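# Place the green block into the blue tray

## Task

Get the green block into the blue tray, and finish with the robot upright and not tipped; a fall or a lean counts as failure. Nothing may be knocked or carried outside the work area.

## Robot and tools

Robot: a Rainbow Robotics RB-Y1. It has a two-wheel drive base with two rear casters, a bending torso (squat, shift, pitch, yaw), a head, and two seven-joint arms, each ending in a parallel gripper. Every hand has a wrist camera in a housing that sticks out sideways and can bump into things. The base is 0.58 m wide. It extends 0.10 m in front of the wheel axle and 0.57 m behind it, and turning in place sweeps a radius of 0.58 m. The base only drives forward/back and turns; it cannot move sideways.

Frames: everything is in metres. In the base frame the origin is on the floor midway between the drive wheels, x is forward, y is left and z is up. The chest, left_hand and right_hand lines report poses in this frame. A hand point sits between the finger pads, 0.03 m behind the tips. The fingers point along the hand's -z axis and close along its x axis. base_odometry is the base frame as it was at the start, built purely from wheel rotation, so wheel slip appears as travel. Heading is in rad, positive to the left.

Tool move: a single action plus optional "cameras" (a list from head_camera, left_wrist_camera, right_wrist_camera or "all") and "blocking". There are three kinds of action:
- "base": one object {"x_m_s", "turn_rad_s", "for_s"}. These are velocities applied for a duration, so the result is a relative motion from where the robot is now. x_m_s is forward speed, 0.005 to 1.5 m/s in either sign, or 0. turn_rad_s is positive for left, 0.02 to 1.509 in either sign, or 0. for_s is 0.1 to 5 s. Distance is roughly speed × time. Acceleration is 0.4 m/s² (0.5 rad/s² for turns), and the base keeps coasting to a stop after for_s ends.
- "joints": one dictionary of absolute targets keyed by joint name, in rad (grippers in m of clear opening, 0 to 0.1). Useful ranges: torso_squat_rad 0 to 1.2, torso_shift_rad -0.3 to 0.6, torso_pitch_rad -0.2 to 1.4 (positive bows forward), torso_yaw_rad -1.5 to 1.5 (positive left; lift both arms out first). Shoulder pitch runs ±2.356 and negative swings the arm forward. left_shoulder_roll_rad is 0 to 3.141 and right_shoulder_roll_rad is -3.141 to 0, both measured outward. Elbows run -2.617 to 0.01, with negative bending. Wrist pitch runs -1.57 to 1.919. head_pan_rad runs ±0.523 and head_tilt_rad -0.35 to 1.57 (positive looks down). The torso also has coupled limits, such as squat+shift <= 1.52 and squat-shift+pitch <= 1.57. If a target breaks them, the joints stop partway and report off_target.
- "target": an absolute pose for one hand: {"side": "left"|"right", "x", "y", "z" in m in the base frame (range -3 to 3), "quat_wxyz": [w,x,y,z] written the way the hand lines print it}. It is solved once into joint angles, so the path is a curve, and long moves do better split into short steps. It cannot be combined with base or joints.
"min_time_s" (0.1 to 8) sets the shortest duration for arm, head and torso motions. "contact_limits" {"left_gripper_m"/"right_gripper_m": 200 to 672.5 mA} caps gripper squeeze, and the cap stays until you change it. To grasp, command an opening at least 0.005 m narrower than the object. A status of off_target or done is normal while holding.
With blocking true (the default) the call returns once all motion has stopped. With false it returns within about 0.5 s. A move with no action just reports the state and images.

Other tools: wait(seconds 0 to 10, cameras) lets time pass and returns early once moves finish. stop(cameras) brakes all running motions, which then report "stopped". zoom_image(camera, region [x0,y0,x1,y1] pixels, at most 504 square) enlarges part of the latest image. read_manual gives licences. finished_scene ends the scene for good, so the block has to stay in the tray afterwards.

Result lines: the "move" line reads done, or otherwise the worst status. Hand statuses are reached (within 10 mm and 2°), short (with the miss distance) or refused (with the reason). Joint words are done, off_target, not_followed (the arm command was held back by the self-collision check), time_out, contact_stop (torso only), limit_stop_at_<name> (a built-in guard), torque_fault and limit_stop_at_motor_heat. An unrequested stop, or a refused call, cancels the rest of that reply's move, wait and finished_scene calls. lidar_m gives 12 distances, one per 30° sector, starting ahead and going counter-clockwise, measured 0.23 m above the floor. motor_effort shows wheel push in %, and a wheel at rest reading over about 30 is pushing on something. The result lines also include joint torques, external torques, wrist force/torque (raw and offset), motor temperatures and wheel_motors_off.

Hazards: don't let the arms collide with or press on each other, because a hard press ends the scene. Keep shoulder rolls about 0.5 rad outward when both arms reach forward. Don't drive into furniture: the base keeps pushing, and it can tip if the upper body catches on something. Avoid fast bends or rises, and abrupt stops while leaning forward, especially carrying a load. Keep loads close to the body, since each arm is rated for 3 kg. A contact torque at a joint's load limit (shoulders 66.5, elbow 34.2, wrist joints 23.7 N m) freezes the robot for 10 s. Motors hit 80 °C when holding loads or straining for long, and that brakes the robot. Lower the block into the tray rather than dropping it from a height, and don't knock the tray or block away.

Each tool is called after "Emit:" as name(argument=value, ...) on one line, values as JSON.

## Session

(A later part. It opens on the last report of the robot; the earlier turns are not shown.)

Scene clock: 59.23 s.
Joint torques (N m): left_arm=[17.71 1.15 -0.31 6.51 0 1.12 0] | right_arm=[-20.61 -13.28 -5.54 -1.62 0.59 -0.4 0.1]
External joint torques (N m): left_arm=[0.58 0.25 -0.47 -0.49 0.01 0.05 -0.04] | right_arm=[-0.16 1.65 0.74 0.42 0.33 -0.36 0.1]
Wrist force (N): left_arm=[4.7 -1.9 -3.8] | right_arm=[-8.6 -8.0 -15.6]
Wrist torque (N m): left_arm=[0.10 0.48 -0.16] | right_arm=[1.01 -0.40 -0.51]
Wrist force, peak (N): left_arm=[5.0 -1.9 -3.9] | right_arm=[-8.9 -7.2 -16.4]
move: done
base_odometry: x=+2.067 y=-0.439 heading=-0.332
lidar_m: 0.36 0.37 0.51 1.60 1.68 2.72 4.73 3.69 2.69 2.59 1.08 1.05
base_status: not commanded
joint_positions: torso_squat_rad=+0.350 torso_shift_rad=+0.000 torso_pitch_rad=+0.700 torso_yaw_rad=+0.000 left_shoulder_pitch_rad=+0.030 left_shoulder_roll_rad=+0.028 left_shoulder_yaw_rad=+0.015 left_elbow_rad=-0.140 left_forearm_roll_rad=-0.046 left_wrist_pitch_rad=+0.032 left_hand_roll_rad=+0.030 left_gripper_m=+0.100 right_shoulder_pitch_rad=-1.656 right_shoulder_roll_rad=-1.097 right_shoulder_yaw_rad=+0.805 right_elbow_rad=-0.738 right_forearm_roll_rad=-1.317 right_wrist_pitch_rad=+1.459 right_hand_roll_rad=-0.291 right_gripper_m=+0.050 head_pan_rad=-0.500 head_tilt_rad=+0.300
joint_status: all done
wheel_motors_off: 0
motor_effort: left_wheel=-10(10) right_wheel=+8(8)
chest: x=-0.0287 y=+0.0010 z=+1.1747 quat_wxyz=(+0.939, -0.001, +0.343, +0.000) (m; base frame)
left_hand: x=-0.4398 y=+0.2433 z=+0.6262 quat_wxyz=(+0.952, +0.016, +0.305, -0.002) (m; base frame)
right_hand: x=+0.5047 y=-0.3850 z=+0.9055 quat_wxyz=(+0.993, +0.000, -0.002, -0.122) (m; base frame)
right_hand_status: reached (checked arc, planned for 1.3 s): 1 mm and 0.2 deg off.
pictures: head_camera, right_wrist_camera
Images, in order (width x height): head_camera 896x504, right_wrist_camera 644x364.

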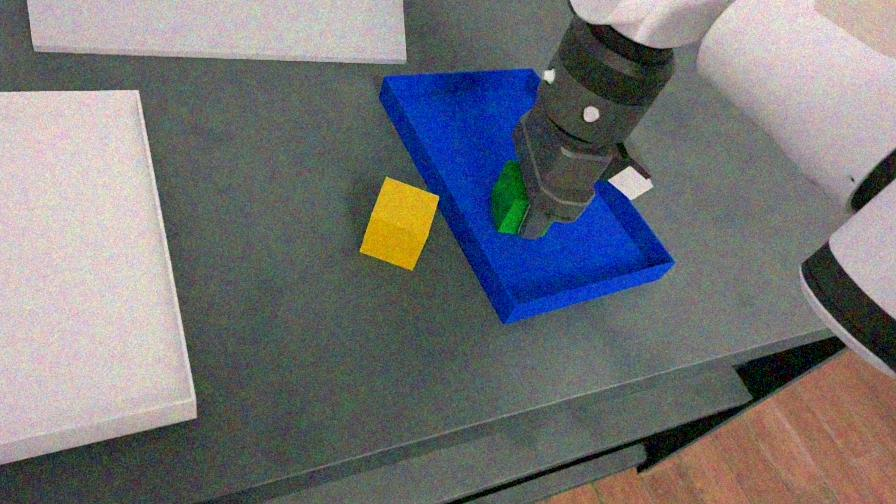

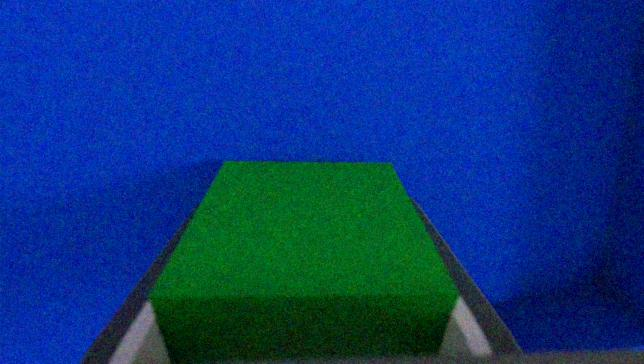

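Lower slightly, then release.

Emit:
move(target={"side":"right","x":0.505,"y":-0.385,"z":0.901,"quat_wxyz":[0.9925,0,0,-0.122]}, min_time_s=0.6)

Emit:
move(joints={"right_gripper_m":0.085})

Emit:
move(target={"side":"right","x":0.505,"y":-0.385,"z":1.02,"quat_wxyz":[0.9925,0,0,-0.122]}, cameras=["head_camera","right_wrist_camera"])

Scene clock: 61.13 s.
Joint torques (N m): left_arm=[17.7 1.18 -0.18 6.63 -0.07 1.15 -0.07] | right_arm=[-22.89 -13.2 -5.06 -1.37 0.52 -0.28 0.32]
External joint torques (N m): left_arm=[0.58 0.28 -0.33 -0.37 -0.06 0.07 -0.1] | right_arm=[-2.36 1.69 1.02 0.68 0.26 -0.24 0.32]
Wrist force (N): left_arm=[4.6 -1.9 -3.7] | right_arm=[-8.4 -7.0 -15.2]
Wrist torque (N m): left_arm=[0.11 0.47 -0.16] | right_arm=[0.89 -0.38 -0.52]
Wrist force, peak (N): left_arm=[4.8 -1.8 -4.0] | right_arm=[-9.0 -7.7 -16.1]
move: done
base_odometry: x=+2.067 y=-0.439 heading=-0.332
lidar_m: 0.36 0.37 0.51 1.59 1.70 2.71 4.76 3.70 2.67 2.60 1.06 1.06
base_status: not commanded
joint_positions: torso_squat_rad=+0.350 torso_shift_rad=+0.000 torso_pitch_rad=+0.700 torso_yaw_rad=+0.000 left_shoulder_pitch_rad=+0.030 left_shoulder_roll_rad=+0.028 left_shoulder_yaw_rad=+0.015 left_elbow_rad=-0.140 left_forearm_roll_rad=-0.046 left_wrist_pitch_rad=+0.032 left_hand_roll_rad=+0.030 left_gripper_m=+0.100 right_shoulder_pitch_rad=-1.657 right_shoulder_roll_rad=-1.085 right_shoulder_yaw_rad=+0.807 right_elbow_rad=-0.713 right_forearm_roll_rad=-1.315 right_wrist_pitch_rad=+1.451 right_hand_roll_rad=-0.278 right_gripper_m=+0.050 head_pan_rad=-0.500 head_tilt_rad=+0.300
joint_status: all done
wheel_motors_off: 0
motor_effort: left_wheel=-10(11) right_wheel=+8(9)
chest: x=-0.0287 y=+0.0010 z=+1.1747 quat_wxyz=(+0.939, -0.001, +0.343, +0.000) (m; base frame)
left_hand: x=-0.4398 y=+0.2433 z=+0.6262 quat_wxyz=(+0.952, +0.016, +0.305, -0.002) (m; base frame)
right_hand: x=+0.5048 y=-0.3852 z=+0.9012 quat_wxyz=(+0.993, +0.000, +0.000, -0.122) (m; base frame)
right_hand_status: reached (checked arc, planned for 0.6 s): 0 mm and 0.1 deg off.
pictures: none

Scene clock: 62.03 s.
Joint torques (N m): left_arm=[17.52 0.9 -0.23 6.57 0.08 1.16 0.01] | right_arm=[-22.87 -13.11 -4.61 -1.79 0.43 -0.3 0.31]
External joint torques (N m): left_arm=[0.4 0 -0.38 -0.43 0.09 0.09 -0.03] | right_arm=[-2.34 1.79 1.47 0.26 0.18 -0.26 0.31]
Wrist force (N): left_arm=[4.8 -1.8 -3.8] | right_arm=[-8.2 -7.0 -14.9]
Wrist torque (N m): left_arm=[0.09 0.49 -0.15] | right_arm=[0.86 -0.36 -0.52]
Wrist force, peak (N): left_arm=[4.9 -1.9 -3.9] | right_arm=[-9.2 -7.5 -15.5]
move: done
base_odometry: x=+2.067 y=-0.439 heading=-0.332
lidar_m: 0.36 0.37 0.52 1.60 1.70 2.71 4.75 3.70 2.67 2.58 1.07 1.05
base_status: not commanded
joint_positions: torso_squat_rad=+0.350 torso_shift_rad=+0.000 torso_pitch_rad=+0.700 torso_yaw_rad=+0.000 left_shoulder_pitch_rad=+0.030 left_shoulder_roll_rad=+0.028 left_shoulder_yaw_rad=+0.015 left_elbow_rad=-0.140 left_forearm_roll_rad=-0.046 left_wrist_pitch_rad=+0.032 left_hand_roll_rad=+0.030 left_gripper_m=+0.100 right_shoulder_pitch_rad=-1.657 right_shoulder_roll_rad=-1.085 right_shoulder_yaw_rad=+0.807 right_elbow_rad=-0.713 right_forearm_roll_rad=-1.315 right_wrist_pitch_rad=+1.451 right_hand_roll_rad=-0.278 right_gripper_m=+0.085 head_pan_rad=-0.500 head_tilt_rad=+0.300
joint_status: all done
wheel_motors_off: 0
motor_effort: left_wheel=-10(10) right_wheel=+8(9)
chest: x=-0.0287 y=+0.0010 z=+1.1747 quat_wxyz=(+0.939, -0.001, +0.343, +0.000) (m; base frame)
left_hand: x=-0.4398 y=+0.2433 z=+0.6262 quat_wxyz=(+0.952, +0.016, +0.305, -0.002) (m; base frame)
right_hand: x=+0.5049 y=-0.3852 z=+0.9012 quat_wxyz=(+0.993, +0.000, +0.000, -0.122) (m; base frame)
pictures: none

Scene clock: 63.10 s.
Joint torques (N m): left_arm=[17.84 1.12 -0.33 6.53 -0.08 1.21 -0.01] | right_arm=[-20.24 -11.95 -6.33 -2.61 0.38 -0.34 -0.02]
External joint torques (N m): left_arm=[0.72 0.22 -0.48 -0.47 -0.07 0.14 -0.05] | right_arm=[0.14 1.1 0.71 -0.34 0.12 -0.3 -0.02]
Wrist force (N): left_arm=[4.8 -1.9 -3.9] | right_arm=[-7.6 -7.4 -15.0]
Wrist torque (N m): left_arm=[0.10 0.49 -0.16] | right_arm=[0.94 -0.24 -0.44]
Wrist force, peak (N): left_arm=[5.0 -2.0 -3.9] | right_arm=[-8.7 -7.4 -16.9]
move: done
base_odometry: x=+2.067 y=-0.439 heading=-0.332
lidar_m: 0.36 0.37 0.53 1.59 1.68 2.70 4.75 3.71 2.69 2.57 1.06 1.05
base_status: not commanded
joint_positions: torso_squat_rad=+0.350 torso_shift_rad=+0.000 torso_pitch_rad=+0.700 torso_yaw_rad=+0.000 left_shoulder_pitch_rad=+0.030 left_shoulder_roll_rad=+0.028 left_shoulder_yaw_rad=+0.015 left_elbow_rad=-0.140 left_forearm_roll_rad=-0.046 left_wrist_pitch_rad=+0.032 left_hand_roll_rad=+0.030 left_gripper_m=+0.100 right_shoulder_pitch_rad=-1.832 right_shoulder_roll_rad=-1.221 right_shoulder_yaw_rad=+0.782 right_elbow_rad=-0.850 right_forearm_roll_rad=-1.338 right_wrist_pitch_rad=+1.711 right_hand_roll_rad=-0.341 right_gripper_m=+0.085 head_pan_rad=-0.500 head_tilt_rad=+0.300
joint_status: all done
wheel_motors_off: 0
motor_effort: left_wheel=-9(10) right_wheel=+9(10)
chest: x=-0.0288 y=+0.0010 z=+1.1748 quat_wxyz=(+0.939, -0.001, +0.343, +0.000) (m; base frame)
left_hand: x=-0.4398 y=+0.2433 z=+0.6261 quat_wxyz=(+0.952, +0.016, +0.305, -0.002) (m; base frame)
right_hand: x=+0.5051 y=-0.3851 z=+1.0204 quat_wxyz=(+0.993, +0.000, +0.000, -0.122) (m; base frame)
right_hand_status: reached (checked arc, planned for 0.5 s): 0 mm and 0.0 deg off.
pictures: head_camera, right_wrist_camera
Images, in order (width x height): head_camera 896x504, right_wrist_camera 644x364.

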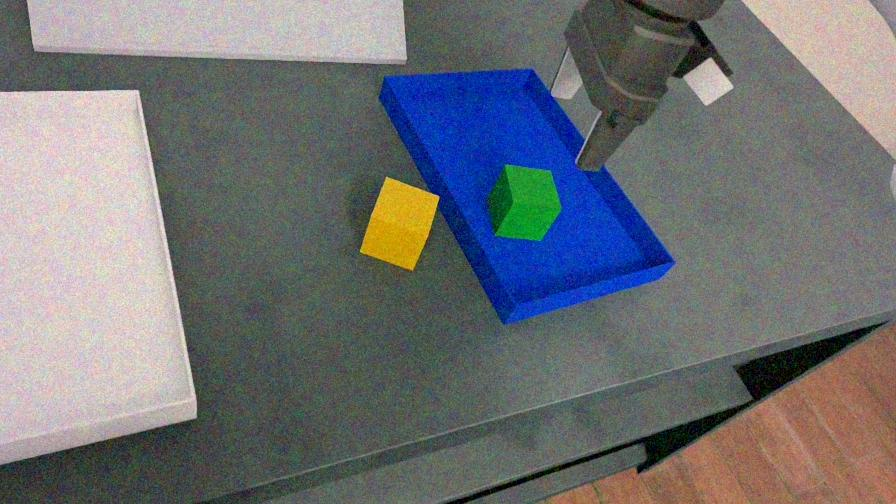

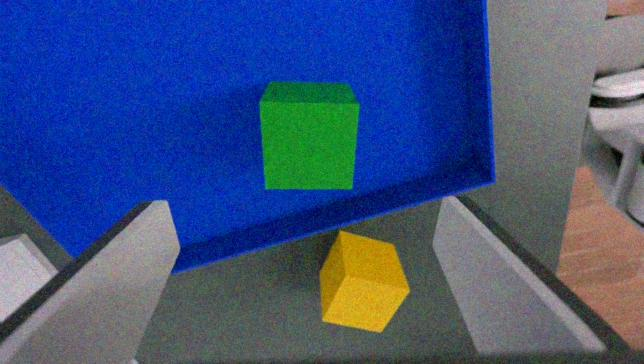

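Emit:
finished_scene()

The scene is finished: the task was done.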